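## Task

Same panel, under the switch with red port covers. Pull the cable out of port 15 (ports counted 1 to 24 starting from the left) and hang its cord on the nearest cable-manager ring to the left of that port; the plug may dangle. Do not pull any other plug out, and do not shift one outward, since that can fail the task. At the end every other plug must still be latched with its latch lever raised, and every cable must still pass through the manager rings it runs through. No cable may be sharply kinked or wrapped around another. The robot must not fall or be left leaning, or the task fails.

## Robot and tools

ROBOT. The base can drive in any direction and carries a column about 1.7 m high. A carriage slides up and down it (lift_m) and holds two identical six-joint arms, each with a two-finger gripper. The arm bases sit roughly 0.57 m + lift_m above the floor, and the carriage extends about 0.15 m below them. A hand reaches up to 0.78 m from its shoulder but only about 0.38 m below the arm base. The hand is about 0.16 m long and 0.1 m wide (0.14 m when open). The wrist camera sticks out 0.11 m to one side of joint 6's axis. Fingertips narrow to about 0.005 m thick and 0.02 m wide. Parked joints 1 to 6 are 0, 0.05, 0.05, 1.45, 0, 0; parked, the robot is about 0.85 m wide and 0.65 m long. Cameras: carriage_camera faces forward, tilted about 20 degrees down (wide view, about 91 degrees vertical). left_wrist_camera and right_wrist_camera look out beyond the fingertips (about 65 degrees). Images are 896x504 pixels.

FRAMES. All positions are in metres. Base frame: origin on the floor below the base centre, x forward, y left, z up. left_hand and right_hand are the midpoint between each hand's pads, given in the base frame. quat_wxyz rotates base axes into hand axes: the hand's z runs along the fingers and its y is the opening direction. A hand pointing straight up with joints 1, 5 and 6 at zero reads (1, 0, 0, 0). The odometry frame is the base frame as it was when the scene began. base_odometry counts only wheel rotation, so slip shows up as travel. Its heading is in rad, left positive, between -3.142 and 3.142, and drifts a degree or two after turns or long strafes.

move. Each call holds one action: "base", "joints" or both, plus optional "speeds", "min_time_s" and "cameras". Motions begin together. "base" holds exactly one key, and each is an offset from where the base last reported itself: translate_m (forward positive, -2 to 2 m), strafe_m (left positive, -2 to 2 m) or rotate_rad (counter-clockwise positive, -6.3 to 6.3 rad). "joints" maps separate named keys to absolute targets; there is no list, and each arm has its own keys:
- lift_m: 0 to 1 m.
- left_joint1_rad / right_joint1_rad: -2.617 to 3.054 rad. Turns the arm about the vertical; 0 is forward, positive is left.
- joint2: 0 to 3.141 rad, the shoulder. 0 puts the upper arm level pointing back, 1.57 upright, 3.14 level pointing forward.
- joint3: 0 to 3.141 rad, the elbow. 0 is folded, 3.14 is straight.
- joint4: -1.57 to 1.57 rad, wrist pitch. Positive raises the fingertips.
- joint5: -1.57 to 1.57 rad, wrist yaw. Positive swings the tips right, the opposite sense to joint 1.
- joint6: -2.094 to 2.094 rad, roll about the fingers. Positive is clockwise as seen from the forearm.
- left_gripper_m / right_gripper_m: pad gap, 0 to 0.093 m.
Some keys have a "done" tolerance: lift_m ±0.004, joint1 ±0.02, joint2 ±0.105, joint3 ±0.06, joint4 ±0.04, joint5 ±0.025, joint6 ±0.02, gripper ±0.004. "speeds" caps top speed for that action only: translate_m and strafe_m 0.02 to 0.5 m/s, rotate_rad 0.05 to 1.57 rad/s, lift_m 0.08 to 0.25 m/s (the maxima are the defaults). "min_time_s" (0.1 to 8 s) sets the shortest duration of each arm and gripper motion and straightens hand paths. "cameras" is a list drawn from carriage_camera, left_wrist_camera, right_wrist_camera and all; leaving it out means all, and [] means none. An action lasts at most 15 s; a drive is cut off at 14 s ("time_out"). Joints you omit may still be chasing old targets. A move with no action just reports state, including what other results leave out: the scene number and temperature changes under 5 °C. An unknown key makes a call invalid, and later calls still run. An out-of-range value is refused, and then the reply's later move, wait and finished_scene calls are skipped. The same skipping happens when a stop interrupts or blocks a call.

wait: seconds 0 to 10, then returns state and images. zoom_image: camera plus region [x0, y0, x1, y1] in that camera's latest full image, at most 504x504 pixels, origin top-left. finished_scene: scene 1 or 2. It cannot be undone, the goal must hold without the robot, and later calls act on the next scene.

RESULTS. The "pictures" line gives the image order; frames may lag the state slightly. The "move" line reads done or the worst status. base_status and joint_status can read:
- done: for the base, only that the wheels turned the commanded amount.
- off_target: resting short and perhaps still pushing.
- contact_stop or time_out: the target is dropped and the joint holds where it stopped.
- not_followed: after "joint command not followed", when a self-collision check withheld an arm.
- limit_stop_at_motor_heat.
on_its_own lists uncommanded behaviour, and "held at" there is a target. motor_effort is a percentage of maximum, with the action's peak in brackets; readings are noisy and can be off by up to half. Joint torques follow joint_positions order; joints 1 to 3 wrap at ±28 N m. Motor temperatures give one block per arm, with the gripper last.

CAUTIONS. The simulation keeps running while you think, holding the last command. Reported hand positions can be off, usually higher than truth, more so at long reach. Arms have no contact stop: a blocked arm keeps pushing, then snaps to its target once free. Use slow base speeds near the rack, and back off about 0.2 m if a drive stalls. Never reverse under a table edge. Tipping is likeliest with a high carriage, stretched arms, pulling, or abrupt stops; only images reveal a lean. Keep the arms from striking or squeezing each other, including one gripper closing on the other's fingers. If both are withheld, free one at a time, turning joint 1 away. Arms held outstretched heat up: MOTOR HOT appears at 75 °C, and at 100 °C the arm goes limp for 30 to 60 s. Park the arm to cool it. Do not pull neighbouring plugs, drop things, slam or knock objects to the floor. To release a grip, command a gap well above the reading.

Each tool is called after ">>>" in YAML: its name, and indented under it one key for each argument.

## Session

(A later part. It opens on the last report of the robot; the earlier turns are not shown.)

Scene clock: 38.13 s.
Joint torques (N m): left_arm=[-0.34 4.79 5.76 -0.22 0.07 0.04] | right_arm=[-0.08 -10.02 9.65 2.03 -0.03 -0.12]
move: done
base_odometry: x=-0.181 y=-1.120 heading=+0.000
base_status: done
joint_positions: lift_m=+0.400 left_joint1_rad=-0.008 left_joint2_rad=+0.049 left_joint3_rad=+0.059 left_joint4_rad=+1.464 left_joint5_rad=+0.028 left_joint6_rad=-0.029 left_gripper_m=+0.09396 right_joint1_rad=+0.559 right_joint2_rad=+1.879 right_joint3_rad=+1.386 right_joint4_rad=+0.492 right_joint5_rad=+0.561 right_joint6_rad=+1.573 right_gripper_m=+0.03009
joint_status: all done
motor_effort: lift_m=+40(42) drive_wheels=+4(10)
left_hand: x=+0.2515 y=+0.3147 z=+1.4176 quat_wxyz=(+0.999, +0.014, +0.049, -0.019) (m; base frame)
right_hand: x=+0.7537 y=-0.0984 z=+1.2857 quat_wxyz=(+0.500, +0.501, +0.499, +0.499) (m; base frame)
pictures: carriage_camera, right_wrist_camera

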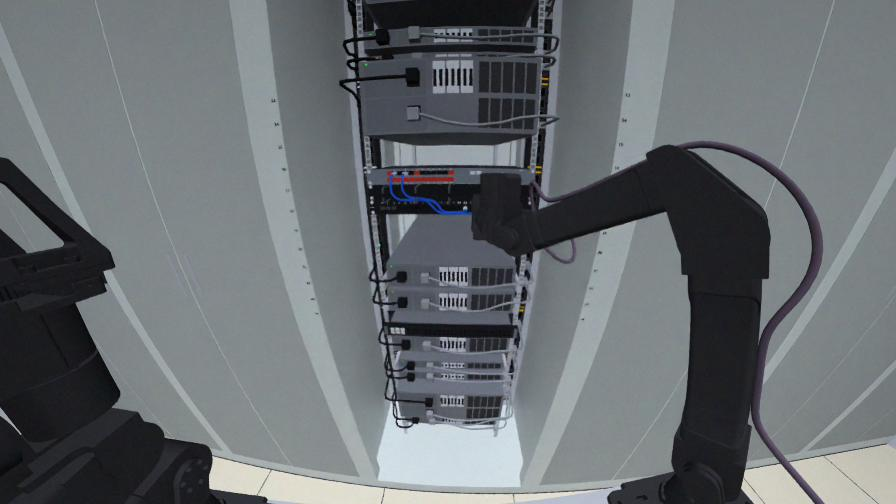

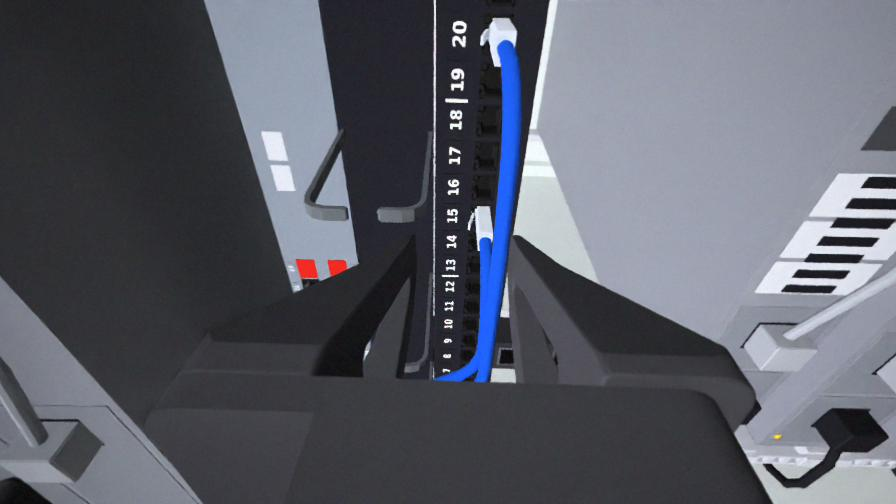

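>>> move:
  joints: {"lift_m":0.414}
  cameras: []

>>> move:
  base: {"translate_m":0.042}
  speeds: {"translate_m":0.03}
  cameras: ["right_wrist_camera","carriage_camera"]

>>> zoom_image:
  camera: "right_wrist_camera"
  region: [360, 100, 600, 340]

>>> zoom_image:
  camera: "carriage_camera"
  region: [390, 150, 550, 270]

Scene clock: 39.30 s.
Joint torques (N m): left_arm=[-0.5 4.79 5.93 -0.2 0.02 0.03] | right_arm=[-0.12 -10.35 9.17 1.98 -0.02 -0.12]
move: done
base_odometry: x=-0.181 y=-1.120 heading=+0.000
base_status: not commanded
joint_positions: lift_m=+0.414 left_joint1_rad=-0.008 left_joint2_rad=+0.049 left_joint3_rad=+0.059 left_joint4_rad=+1.464 left_joint5_rad=+0.028 left_joint6_rad=-0.029 left_gripper_m=+0.09396 right_joint1_rad=+0.559 right_joint2_rad=+1.882 right_joint3_rad=+1.392 right_joint4_rad=+0.494 right_joint5_rad=+0.561 right_joint6_rad=+1.573 right_gripper_m=+0.03009
joint_status: all done
motor_effort: lift_m=+38(47) drive_wheels=+4(5)
left_hand: x=+0.2514 y=+0.3147 z=+1.4317 quat_wxyz=(+0.999, +0.014, +0.048, -0.019) (m; base frame)
right_hand: x=+0.7544 y=-0.0980 z=+1.3015 quat_wxyz=(+0.500, +0.501, +0.497, +0.501) (m; base frame)
pictures: none
No camera images: "cameras" was empty.

Scene clock: 41.23 s.
Joint torques (N m): left_arm=[-0.49 4.81 5.87 -0.24 0.06 0.03] | right_arm=[0.02 -10.37 9.17 2.09 -0.03 -0.12]
move: done
base_odometry: x=-0.139 y=-1.120 heading=+0.001
base_status: done
joint_positions: lift_m=+0.414 left_joint1_rad=-0.008 left_joint2_rad=+0.049 left_joint3_rad=+0.059 left_joint4_rad=+1.464 left_joint5_rad=+0.028 left_joint6_rad=-0.029 left_gripper_m=+0.09396 right_joint1_rad=+0.559 right_joint2_rad=+1.882 right_joint3_rad=+1.392 right_joint4_rad=+0.486 right_joint5_rad=+0.560 right_joint6_rad=+1.573 right_gripper_m=+0.03008
joint_status: not commanded
motor_effort: lift_m=+38(39) drive_wheels=+3(12)
left_hand: x=+0.2515 y=+0.3147 z=+1.4317 quat_wxyz=(+0.999, +0.014, +0.049, -0.019) (m; base frame)
right_hand: x=+0.7544 y=-0.0978 z=+1.2998 quat_wxyz=(+0.499, +0.501, +0.500, +0.499) (m; base frame)
pictures: carriage_camera, right_wrist_camera

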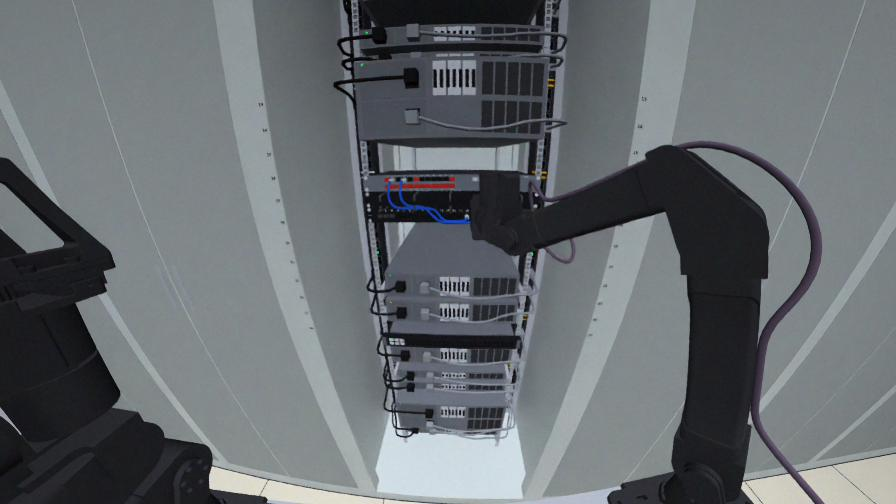

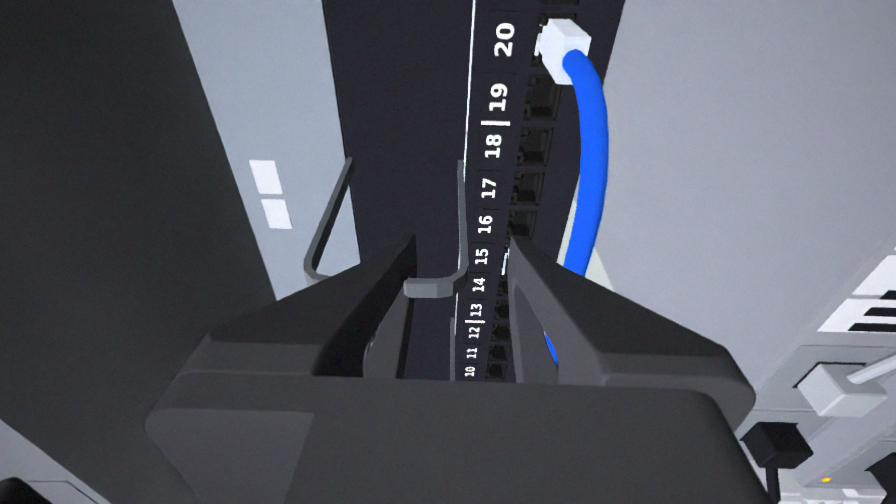

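Scaled by 2.100 from the camera's 896x504 image, which has a finer 1280x720 frame.

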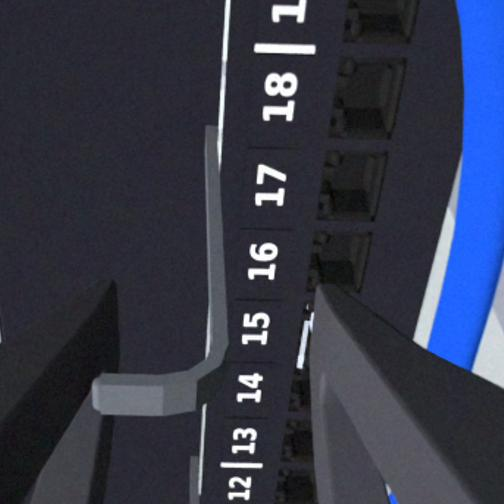

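Scaled by 3.150 from the camera's 896x504 image, which has a finer 1280x720 frame.

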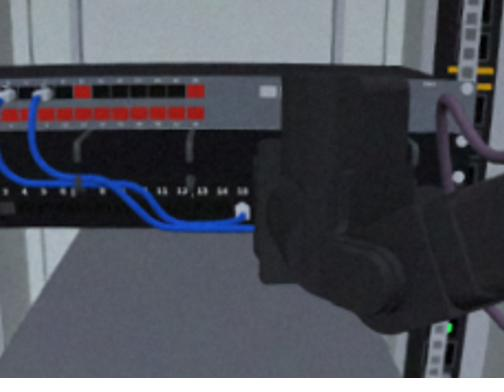

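>>> move:
  joints: {"lift_m":0.392}
  speeds: {"lift_m":0.08}
  cameras: ["right_wrist_camera","carriage_camera"]

>>> zoom_image:
  camera: "right_wrist_camera"
  region: [360, 100, 600, 340]

>>> zoom_image:
  camera: "carriage_camera"
  region: [390, 150, 550, 270]

Scene clock: 42.67 s.
Joint torques (N m): left_arm=[-0.54 4.88 6.04 -0.2 0.04 0.05] | right_arm=[-0.09 -10.37 8.08 1.35 -0.03 -0.12]
move: done
base_odometry: x=-0.139 y=-1.120 heading=+0.001
base_status: not commanded
joint_positions: lift_m=+0.392 left_joint1_rad=-0.008 left_joint2_rad=+0.049 left_joint3_rad=+0.059 left_joint4_rad=+1.464 left_joint5_rad=+0.028 left_joint6_rad=-0.029 left_gripper_m=+0.09396 right_joint1_rad=+0.559 right_joint2_rad=+1.882 right_joint3_rad=+1.406 right_joint4_rad=+0.546 right_joint5_rad=+0.558 right_joint6_rad=+1.573 right_gripper_m=+0.03008
joint_status: all done
motor_effort: lift_m=+39(39) drive_wheels=+3(4)
left_hand: x=+0.2515 y=+0.3147 z=+1.4097 quat_wxyz=(+0.999, +0.014, +0.049, -0.019) (m; base frame)
right_hand: x=+0.7547 y=-0.0973 z=+1.2973 quat_wxyz=(+0.505, +0.494, +0.475, +0.524) (m; base frame)
pictures: carriage_camera, right_wrist_camera

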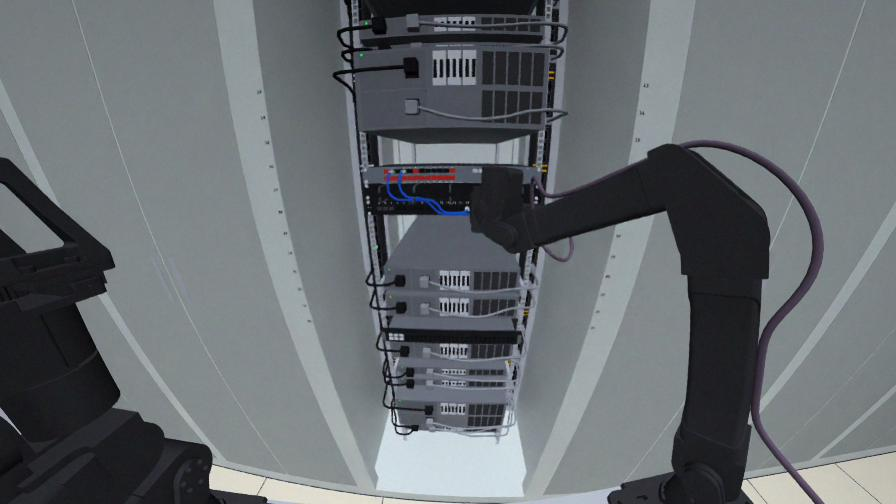

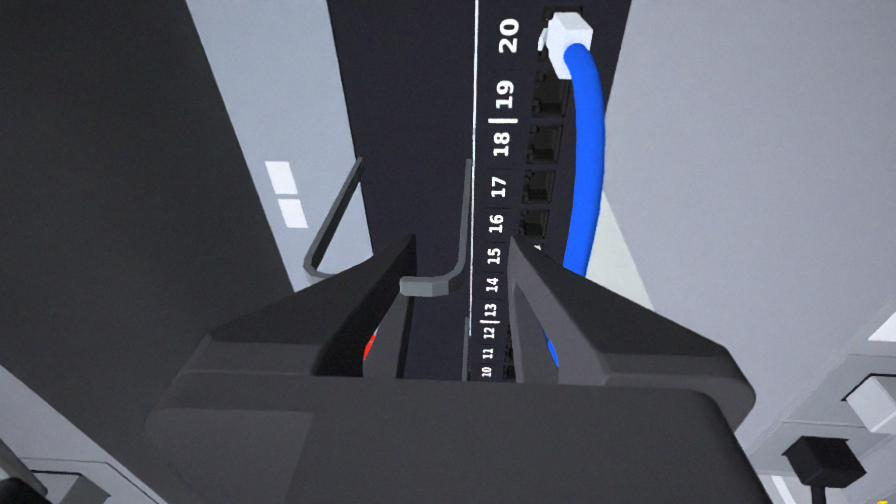

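Scaled by 2.100 from the camera's 896x504 image, which has a finer 1280x720 frame.

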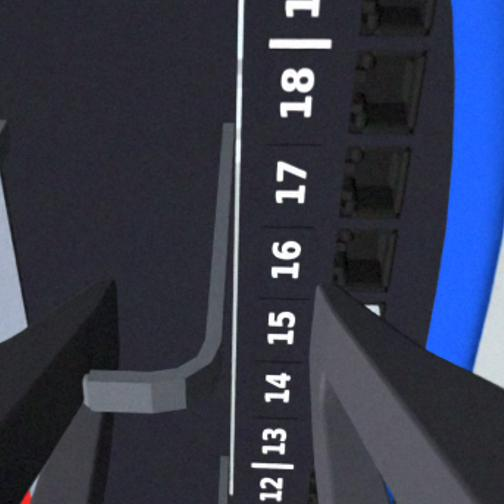

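Scaled by 3.150 from the camera's 896x504 image, which has a finer 1280x720 frame.

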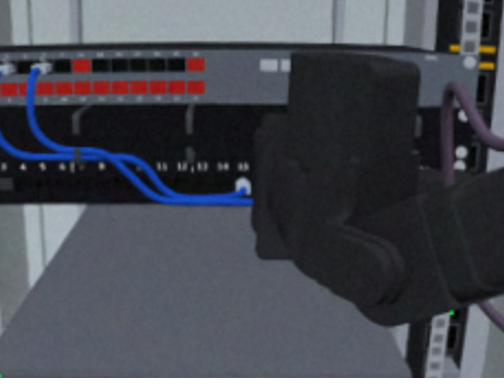

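>>> move:
  joints: {"lift_m":0.414}
  speeds: {"lift_m":0.08}
  cameras: []

>>> move:
  base: {"strafe_m":-0.01}
  speeds: {"strafe_m":0.03}
  cameras: ["right_wrist_camera","carriage_camera"]

>>> zoom_image:
  camera: "right_wrist_camera"
  region: [360, 100, 600, 340]

>>> zoom_image:
  camera: "carriage_camera"
  region: [420, 170, 520, 250]

Scene clock: 44.20 s.
Joint torques (N m): left_arm=[-0.29 4.64 5.96 -0.21 0.04 0.05] | right_arm=[-0.06 -10.51 8.16 2.35 0.01 -0.15]
move: done
base_odometry: x=-0.139 y=-1.120 heading=+0.001
base_status: not commanded
joint_positions: lift_m=+0.414 left_joint1_rad=-0.008 left_joint2_rad=+0.049 left_joint3_rad=+0.059 left_joint4_rad=+1.464 left_joint5_rad=+0.028 left_joint6_rad=-0.029 left_gripper_m=+0.09396 right_joint1_rad=+0.559 right_joint2_rad=+1.882 right_joint3_rad=+1.404 right_joint4_rad=+0.465 right_joint5_rad=+0.558 right_joint6_rad=+1.576 right_gripper_m=+0.03006
joint_status: all done
motor_effort: lift_m=+39(47) drive_wheels=+4(4)
left_hand: x=+0.2515 y=+0.3147 z=+1.4317 quat_wxyz=(+0.999, +0.014, +0.049, -0.019) (m; base frame)
right_hand: x=+0.7551 y=-0.0970 z=+1.3006 quat_wxyz=(+0.498, +0.502, +0.503, +0.497) (m; base frame)
pictures: none
No camera images: "cameras" was empty.

Scene clock: 45.03 s.
Joint torques (N m): left_arm=[-0.59 4.7 5.93 -0.18 0.01 0.09] | right_arm=[0.12 -10.4 8.27 2.14 0.02 -0.15]
move: done
base_odometry: x=-0.139 y=-1.129 heading=+0.002
base_status: done
joint_positions: lift_m=+0.414 left_joint1_rad=-0.007 left_joint2_rad=+0.049 left_joint3_rad=+0.059 left_joint4_rad=+1.464 left_joint5_rad=+0.028 left_joint6_rad=-0.029 left_gripper_m=+0.09396 right_joint1_rad=+0.557 right_joint2_rad=+1.882 right_joint3_rad=+1.404 right_joint4_rad=+0.482 right_joint5_rad=+0.557 right_joint6_rad=+1.576 right_gripper_m=+0.03006
joint_status: not commanded
motor_effort: lift_m=+39(39) drive_wheels=+4(8)
left_hand: x=+0.2515 y=+0.3148 z=+1.4317 quat_wxyz=(+0.999, +0.014, +0.049, -0.019) (m; base frame)
right_hand: x=+0.7555 y=-0.0978 z=+1.3045 quat_wxyz=(+0.499, +0.501, +0.497, +0.503) (m; base frame)
pictures: carriage_camera, right_wrist_camera

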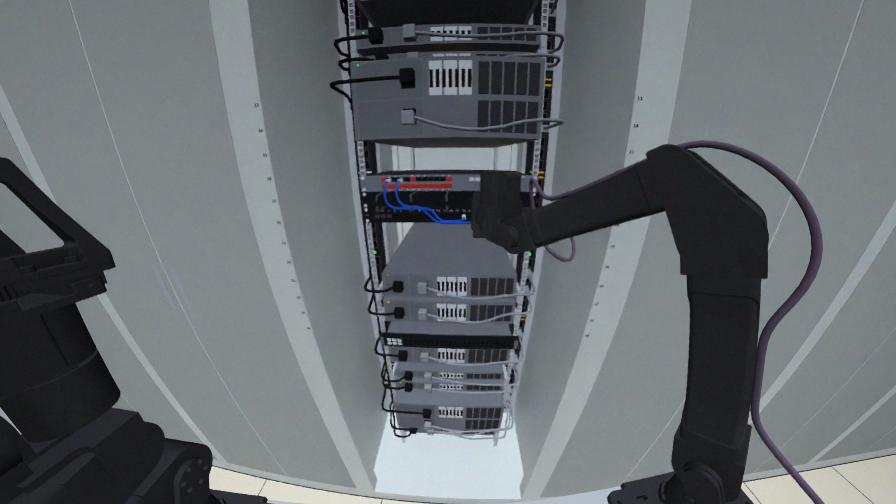

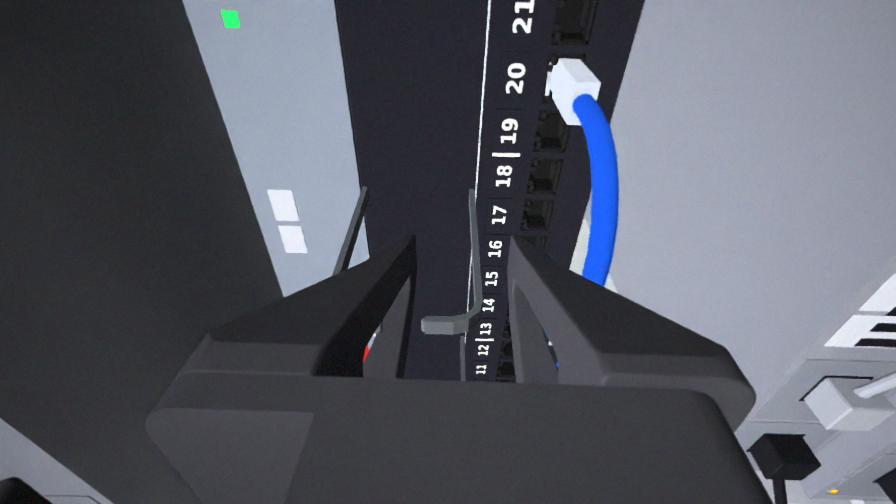

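Scaled by 2.100 from the camera's 896x504 image, which has a finer 1280x720 frame.

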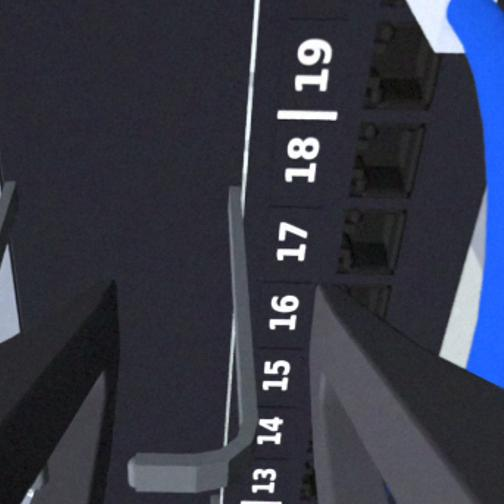

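Scaled by 5.040 from the camera's 896x504 image, which has a finer 1280x720 frame.

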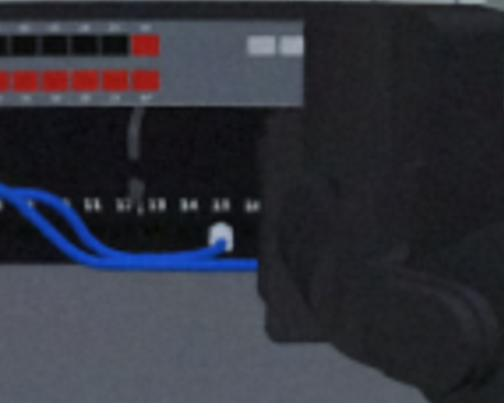

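>>> move:
  joints: {"lift_m":0.389}
  speeds: {"lift_m":0.08}
  cameras: ["right_wrist_camera","carriage_camera"]

>>> zoom_image:
  camera: "right_wrist_camera"
  region: [360, 100, 600, 340]

>>> zoom_image:
  camera: "carriage_camera"
  region: [420, 160, 520, 240]

Scene clock: 46.07 s.
Joint torques (N m): left_arm=[-0.59 4.83 5.94 -0.2 0.03 0.05] | right_arm=[0.14 -10.41 8.17 1.8 0 -0.15]
move: done
base_odometry: x=-0.139 y=-1.129 heading=+0.002
base_status: not commanded
joint_positions: lift_m=+0.389 left_joint1_rad=-0.007 left_joint2_rad=+0.049 left_joint3_rad=+0.059 left_joint4_rad=+1.464 left_joint5_rad=+0.028 left_joint6_rad=-0.029 left_gripper_m=+0.09396 right_joint1_rad=+0.557 right_joint2_rad=+1.882 right_joint3_rad=+1.404 right_joint4_rad=+0.508 right_joint5_rad=+0.557 right_joint6_rad=+1.576 right_gripper_m=+0.03006
joint_status: all done
motor_effort: lift_m=+39(40) drive_wheels=+3(4)
left_hand: x=+0.2515 y=+0.3148 z=+1.4067 quat_wxyz=(+0.999, +0.014, +0.049, -0.019) (m; base frame)
right_hand: x=+0.7555 y=-0.0978 z=+1.2850 quat_wxyz=(+0.501, +0.499, +0.489, +0.512) (m; base frame)
pictures: carriage_camera, right_wrist_camera

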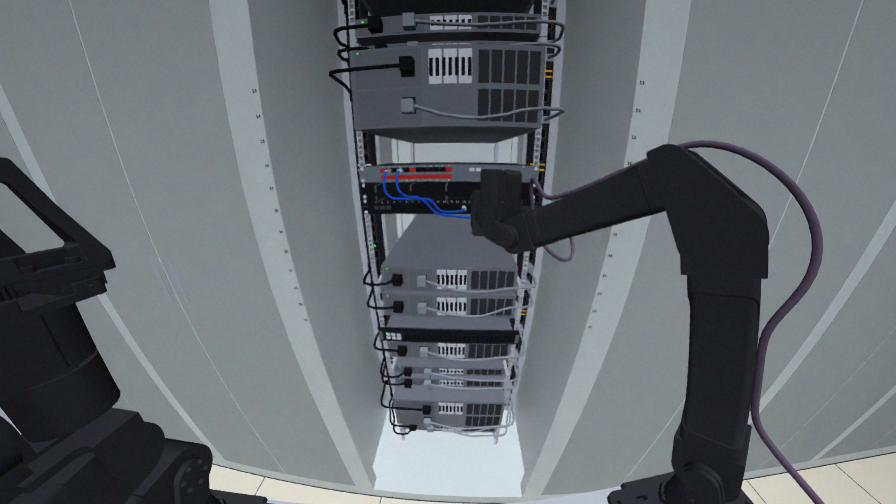

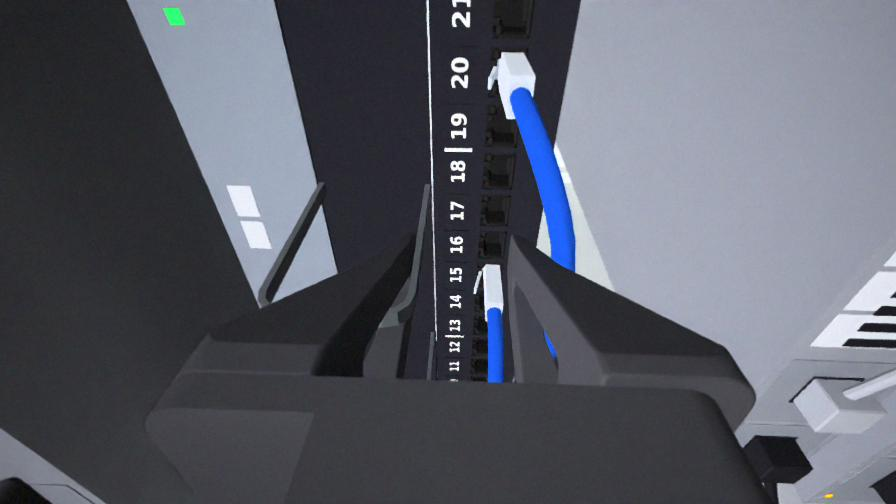

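Scaled by 2.100 from the camera's 896x504 image, which has a finer 1280x720 frame.

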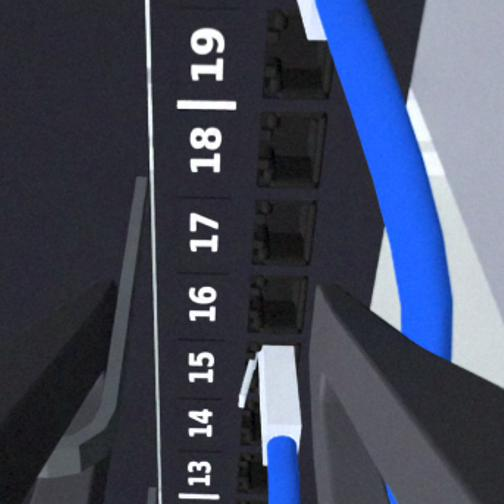

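Scaled by 5.040 from the camera's 896x504 image, which has a finer 1280x720 frame.

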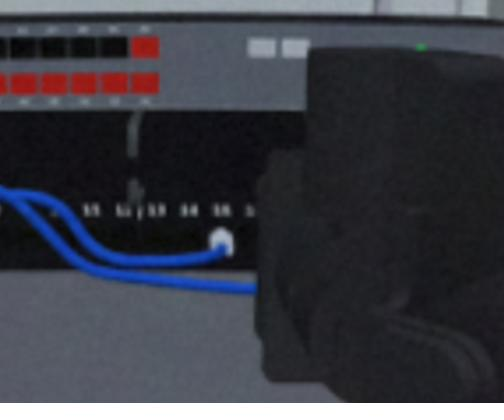

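>>> move:
  joints: {"lift_m":0.383,"right_joint4_rad":0.465}
  speeds: {"lift_m":0.08}
  cameras: ["right_wrist_camera","carriage_camera"]

>>> zoom_image:
  camera: "right_wrist_camera"
  region: [360, 150, 600, 390]

>>> zoom_image:
  camera: "carriage_camera"
  region: [420, 160, 520, 240]

Scene clock: 46.90 s.
Joint torques (N m): left_arm=[-0.44 4.78 5.91 -0.18 0.03 0.05] | right_arm=[0.1 -10.32 8.14 1.35 -0.01 -0.15]
move: off_target
base_odometry: x=-0.139 y=-1.129 heading=+0.002
base_status: not commanded
joint_positions: lift_m=+0.383 left_joint1_rad=-0.007 left_joint2_rad=+0.049 left_joint3_rad=+0.059 left_joint4_rad=+1.464 left_joint5_rad=+0.028 left_joint6_rad=-0.029 left_gripper_m=+0.09396 right_joint1_rad=+0.557 right_joint2_rad=+1.882 right_joint3_rad=+1.405 right_joint4_rad=+0.526 right_joint5_rad=+0.556 right_joint6_rad=+1.576 right_gripper_m=+0.03006
joint_status: right_joint4_rad off_target (ended at +0.525, target +0.465); the others done
motor_effort: lift_m=+38(39) drive_wheels=+4(4)
left_hand: x=+0.2515 y=+0.3148 z=+1.4007 quat_wxyz=(+0.999, +0.014, +0.049, -0.019) (m; base frame)
right_hand: x=+0.7553 y=-0.0978 z=+1.2832 quat_wxyz=(+0.502, +0.497, +0.482, +0.518) (m; base frame)
pictures: carriage_camera, right_wrist_camera

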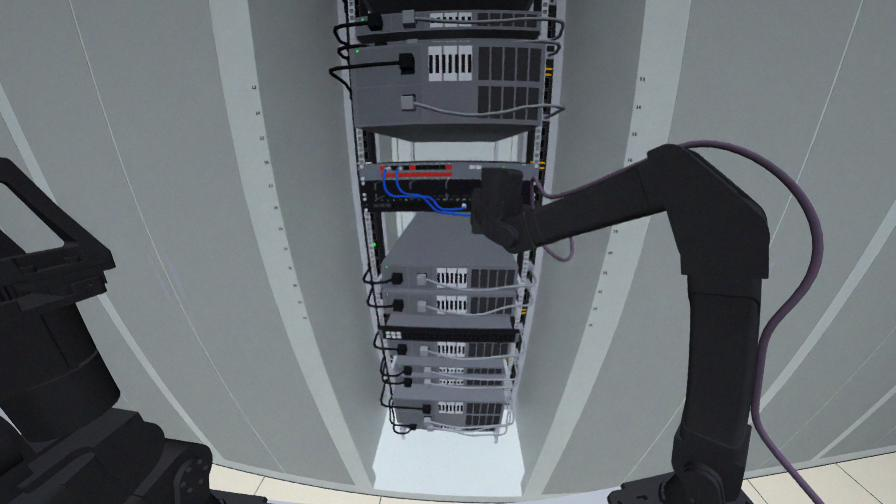

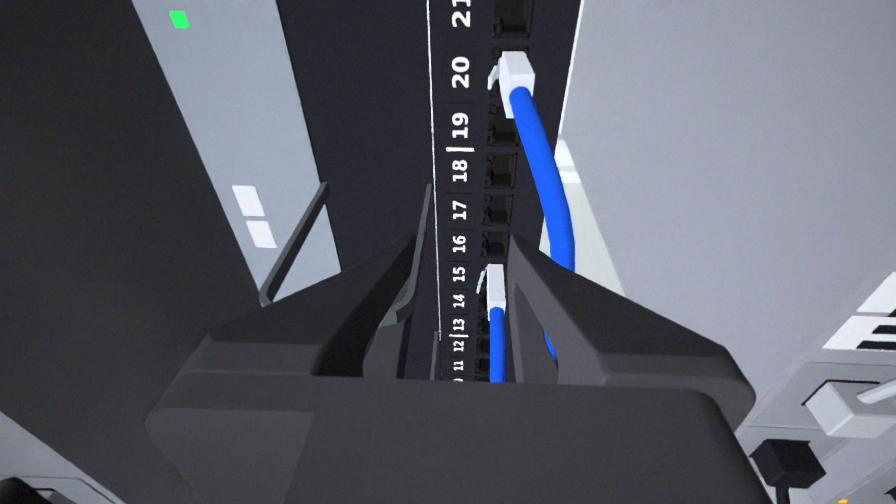

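Scaled by 2.100 from the camera's 896x504 image, which has a finer 1280x720 frame.

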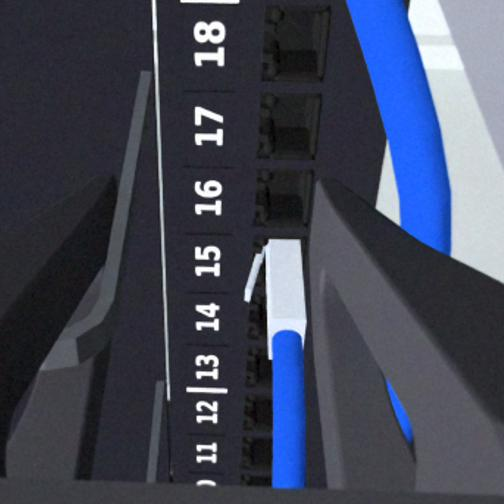

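Scaled by 5.040 from the camera's 896x504 image, which has a finer 1280x720 frame.

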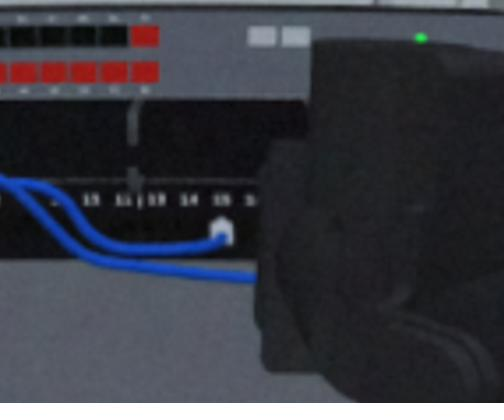

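>>> move:
  base: {"strafe_m":0.01}
  speeds: {"strafe_m":0.02}
  cameras: ["right_wrist_camera","carriage_camera"]

>>> zoom_image:
  camera: "right_wrist_camera"
  region: [360, 150, 600, 390]

Scene clock: 48.37 s.
Joint torques (N m): left_arm=[-0.61 4.9 5.81 -0.23 0.04 0.02] | right_arm=[0.5 -10.37 8.09 1.34 -0.19 -0.15]
move: done
base_odometry: x=-0.139 y=-1.120 heading=+0.001
base_status: done
joint_positions: lift_m=+0.383 left_joint1_rad=-0.007 left_joint2_rad=+0.049 left_joint3_rad=+0.059 left_joint4_rad=+1.464 left_joint5_rad=+0.028 left_joint6_rad=-0.029 left_gripper_m=+0.09396 right_joint1_rad=+0.553 right_joint2_rad=+1.882 right_joint3_rad=+1.405 right_joint4_rad=+0.526 right_joint5_rad=+0.571 right_joint6_rad=+1.576 right_gripper_m=+0.03006
joint_status: not commanded
motor_effort: lift_m=+38(39) drive_wheels=-3(16)
left_hand: x=+0.2515 y=+0.3148 z=+1.4007 quat_wxyz=(+0.999, +0.014, +0.049, -0.019) (m; base frame)
right_hand: x=+0.7562 y=-0.1024 z=+1.2831 quat_wxyz=(+0.507, +0.502, +0.477, +0.513) (m; base frame)
pictures: carriage_camera, right_wrist_camera

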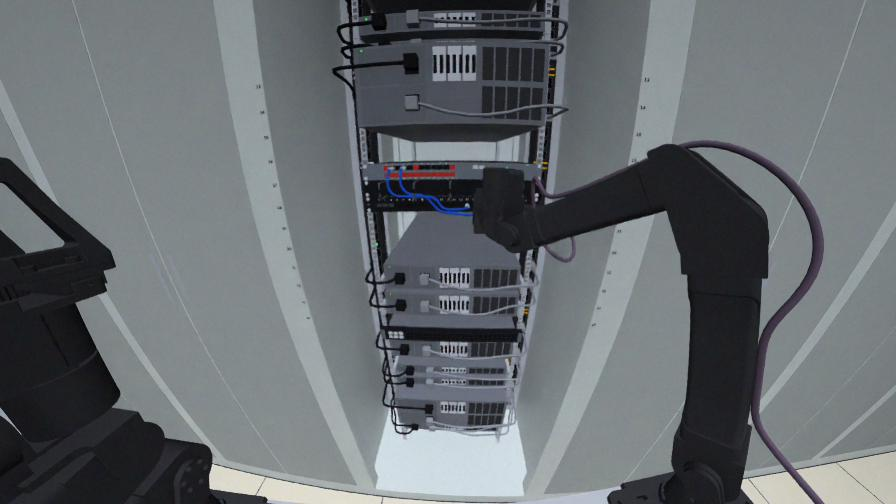

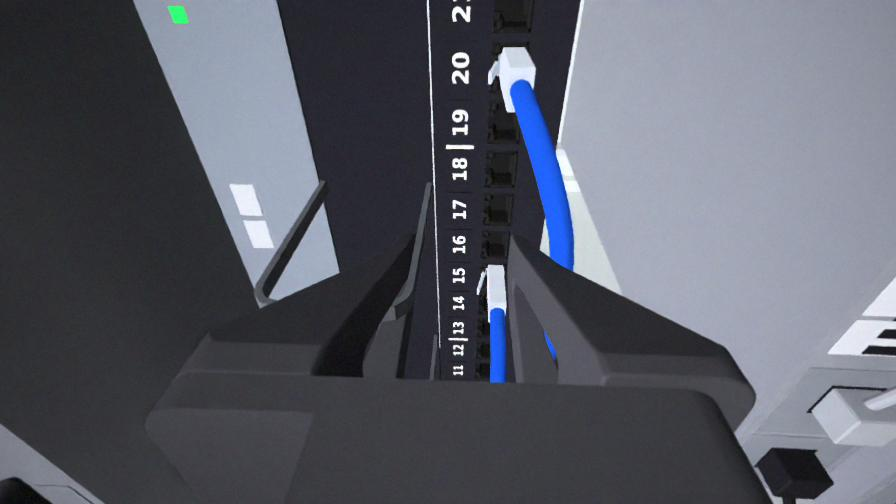

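Scaled by 2.100 from the camera's 896x504 image, which has a finer 1280x720 frame.

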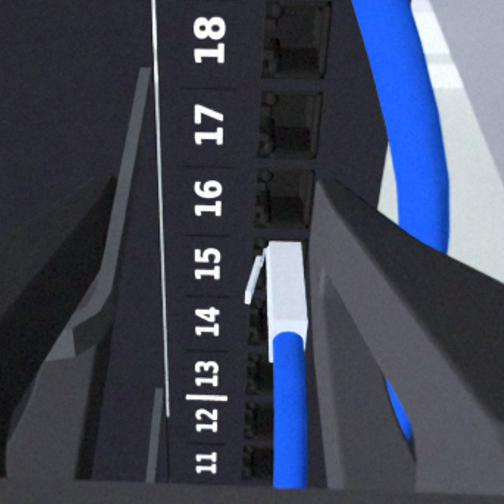

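>>> move:
  joints: {"lift_m":0.392}
  cameras: []

>>> move:
  joints: {"right_joint1_rad":0.65,"right_joint2_rad":2.055,"right_joint3_rad":1.65,"right_joint4_rad":0.405,"right_joint5_rad":0.95}
  min_time_s: 3
  cameras: ["right_wrist_camera","carriage_camera"]

>>> zoom_image:
  camera: "right_wrist_camera"
  region: [360, 150, 600, 390]

>>> zoom_image:
  camera: "carriage_camera"
  region: [420, 160, 520, 240]

Scene clock: 50.00 s.
Joint torques (N m): left_arm=[-0.59 4.74 5.76 -0.19 0.04 0.09] | right_arm=[0.51 -10.44 8.03 1.74 -0.07 -0.15]
Motor temperatures (°C): left_arm=[32 34 42 34 30 27 30] | right_arm=[31 40 43 40 30 28 28]
move: done
base_odometry: x=-0.139 y=-1.120 heading=+0.001
base_status: not commanded
joint_positions: lift_m=+0.392 left_joint1_rad=-0.007 left_joint2_rad=+0.049 left_joint3_rad=+0.059 left_joint4_rad=+1.463 left_joint5_rad=+0.028 left_joint6_rad=-0.029 left_gripper_m=+0.09396 right_joint1_rad=+0.553 right_joint2_rad=+1.882 right_joint3_rad=+1.405 right_joint4_rad=+0.495 right_joint5_rad=+0.565 right_joint6_rad=+1.576 right_gripper_m=+0.03006
joint_status: all done
motor_effort: lift_m=+38(46) drive_wheels=-4(5)
left_hand: x=+0.2516 y=+0.3148 z=+1.4097 quat_wxyz=(+0.999, +0.014, +0.049, -0.019) (m; base frame)
right_hand: x=+0.7564 y=-0.1012 z=+1.2856 quat_wxyz=(+0.503, +0.503, +0.490, +0.504) (m; base frame)
pictures: none
No camera images: "cameras" was empty.

Scene clock: 53.30 s.
Joint torques (N m): left_arm=[-0.55 4.86 5.93 -0.18 0.03 0.06] | right_arm=[2.35 -9.96 10.1 1.56 -0.13 -0.16]
move: off_target
base_odometry: x=-0.139 y=-1.120 heading=+0.001
base_status: not commanded
joint_positions: lift_m=+0.392 left_joint1_rad=-0.007 left_joint2_rad=+0.049 left_joint3_rad=+0.059 left_joint4_rad=+1.463 left_joint5_rad=+0.028 left_joint6_rad=-0.029 left_gripper_m=+0.09396 right_joint1_rad=+0.628 right_joint2_rad=+2.031 right_joint3_rad=+1.625 right_joint4_rad=+0.428 right_joint5_rad=+0.964 right_joint6_rad=+1.576 right_gripper_m=+0.03006
joint_status: right_joint1_rad off_target (ended at +0.628, target +0.650); the others done
motor_effort: lift_m=+38(38) drive_wheels=+2(4)
left_hand: x=+0.2516 y=+0.3148 z=+1.4097 quat_wxyz=(+0.999, +0.014, +0.049, -0.019) (m; base frame)
right_hand: x=+0.7617 y=-0.1063 z=+1.2883 quat_wxyz=(+0.575, +0.578, +0.400, +0.419) (m; base frame)
pictures: carriage_camera, right_wrist_camera

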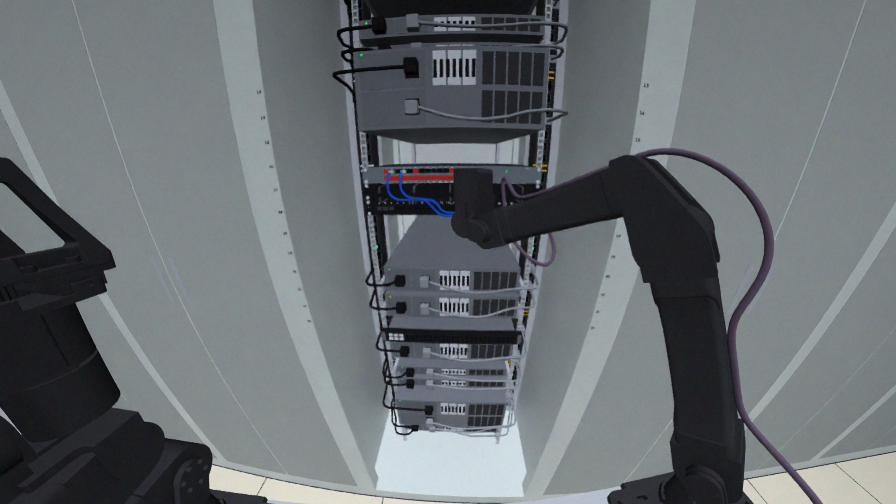

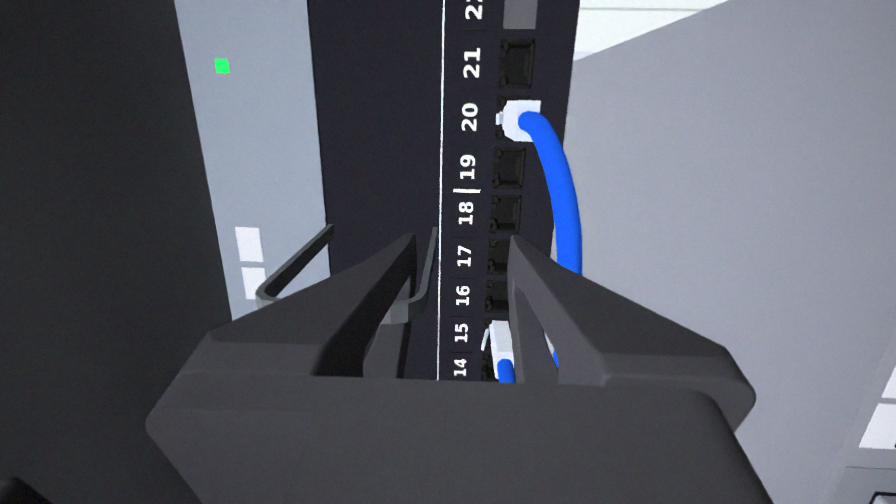

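Scaled by 2.100 from the camera's 896x504 image, which has a finer 1280x720 frame.

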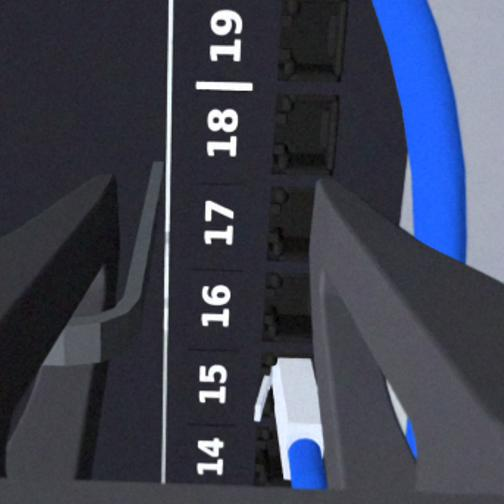

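Scaled by 5.040 from the camera's 896x504 image, which has a finer 1280x720 frame.

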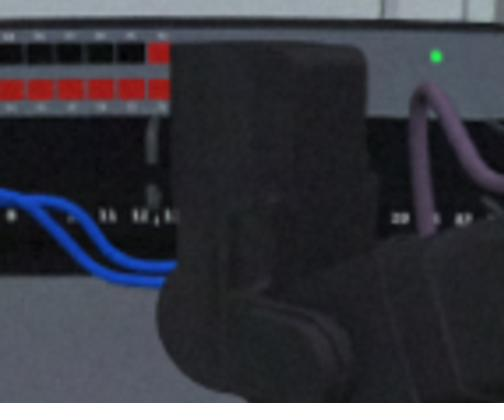

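>>> move:
  joints: {"lift_m":0.416}
  speeds: {"lift_m":0.08}
  cameras: ["right_wrist_camera"]

>>> zoom_image:
  camera: "right_wrist_camera"
  region: [360, 150, 600, 390]

Scene clock: 55.23 s.
Joint torques (N m): left_arm=[-0.39 4.88 5.82 -0.19 0.03 0.06] | right_arm=[1.84 -11.43 10.06 2.05 -0.22 -0.21]
move: done
base_odometry: x=-0.139 y=-1.120 heading=+0.001
base_status: not commanded
joint_positions: lift_m=+0.416 left_joint1_rad=-0.007 left_joint2_rad=+0.049 left_joint3_rad=+0.059 left_joint4_rad=+1.463 left_joint5_rad=+0.028 left_joint6_rad=-0.029 left_gripper_m=+0.09396 right_joint1_rad=+0.633 right_joint2_rad=+2.046 right_joint3_rad=+1.626 right_joint4_rad=+0.388 right_joint5_rad=+0.980 right_joint6_rad=+1.581 right_gripper_m=+0.03004
joint_status: all done
motor_effort: lift_m=+40(47) drive_wheels=+2(4)
left_hand: x=+0.2516 y=+0.3148 z=+1.4336 quat_wxyz=(+0.999, +0.014, +0.049, -0.019) (m; base frame)
right_hand: x=+0.7619 y=-0.1043 z=+1.2974 quat_wxyz=(+0.577, +0.581, +0.415, +0.398) (m; base frame)
pictures: right_wrist_camera

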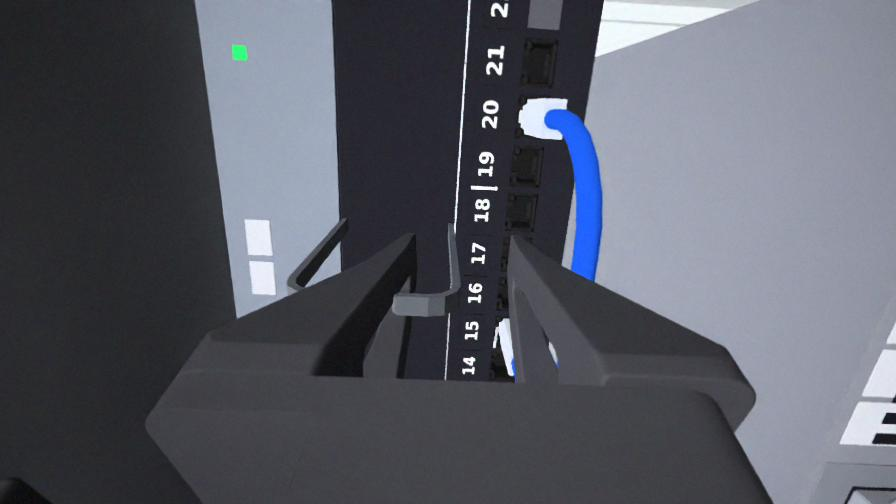

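Scaled by 2.100 from the camera's 896x504 image, which has a finer 1280x720 frame.

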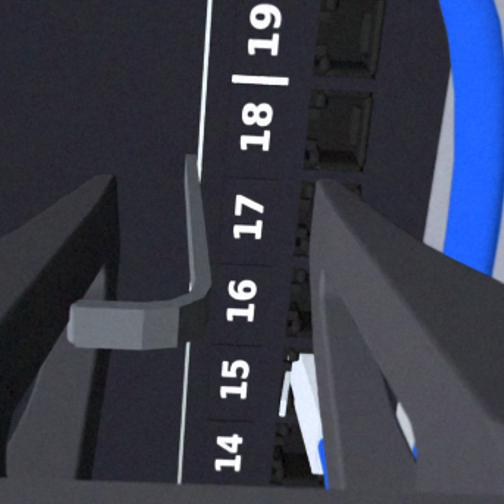

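>>> move:
  joints: {"lift_m":0.388,"right_joint4_rad":0.405}
  speeds: {"lift_m":0.08}
  cameras: ["right_wrist_camera","carriage_camera"]

>>> zoom_image:
  camera: "right_wrist_camera"
  region: [360, 150, 600, 390]

Scene clock: 56.40 s.
Joint torques (N m): left_arm=[-0.44 4.78 5.85 -0.21 0.02 0.09] | right_arm=[1.88 -11.38 7.39 1.07 -0.26 -0.22]
move: off_target
base_odometry: x=-0.139 y=-1.120 heading=+0.001
base_status: not commanded
joint_positions: lift_m=+0.388 left_joint1_rad=-0.007 left_joint2_rad=+0.049 left_joint3_rad=+0.059 left_joint4_rad=+1.463 left_joint5_rad=+0.028 left_joint6_rad=-0.029 left_gripper_m=+0.09396 right_joint1_rad=+0.633 right_joint2_rad=+2.046 right_joint3_rad=+1.657 right_joint4_rad=+0.465 right_joint5_rad=+0.976 right_joint6_rad=+1.581 right_gripper_m=+0.03004
joint_status: right_joint4_rad off_target (ended at +0.465, target +0.405); the others done
motor_effort: lift_m=+38(39) drive_wheels=+3(4)
left_hand: x=+0.2516 y=+0.3148 z=+1.4057 quat_wxyz=(+0.999, +0.014, +0.049, -0.019) (m; base frame)
right_hand: x=+0.7629 y=-0.1031 z=+1.2958 quat_wxyz=(+0.575, +0.580, +0.377, +0.437) (m; base frame)
pictures: carriage_camera, right_wrist_camera

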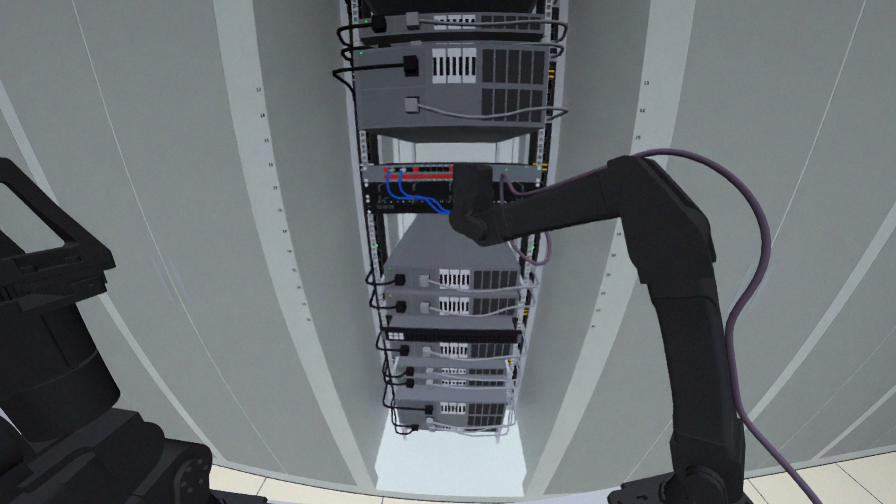

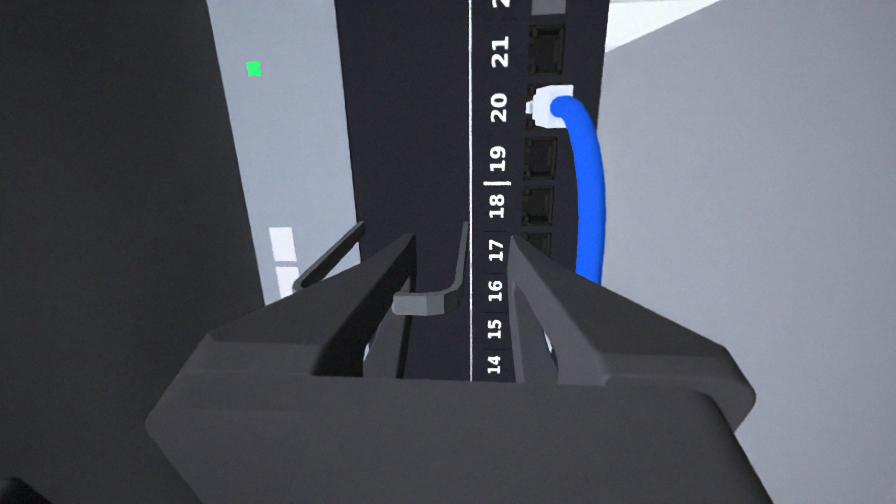

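Scaled by 2.100 from the camera's 896x504 image, which has a finer 1280x720 frame.

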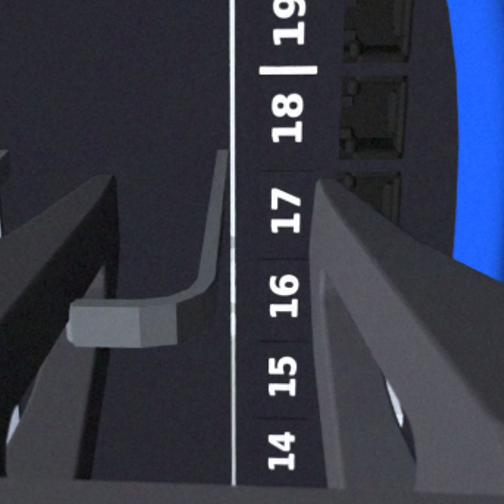

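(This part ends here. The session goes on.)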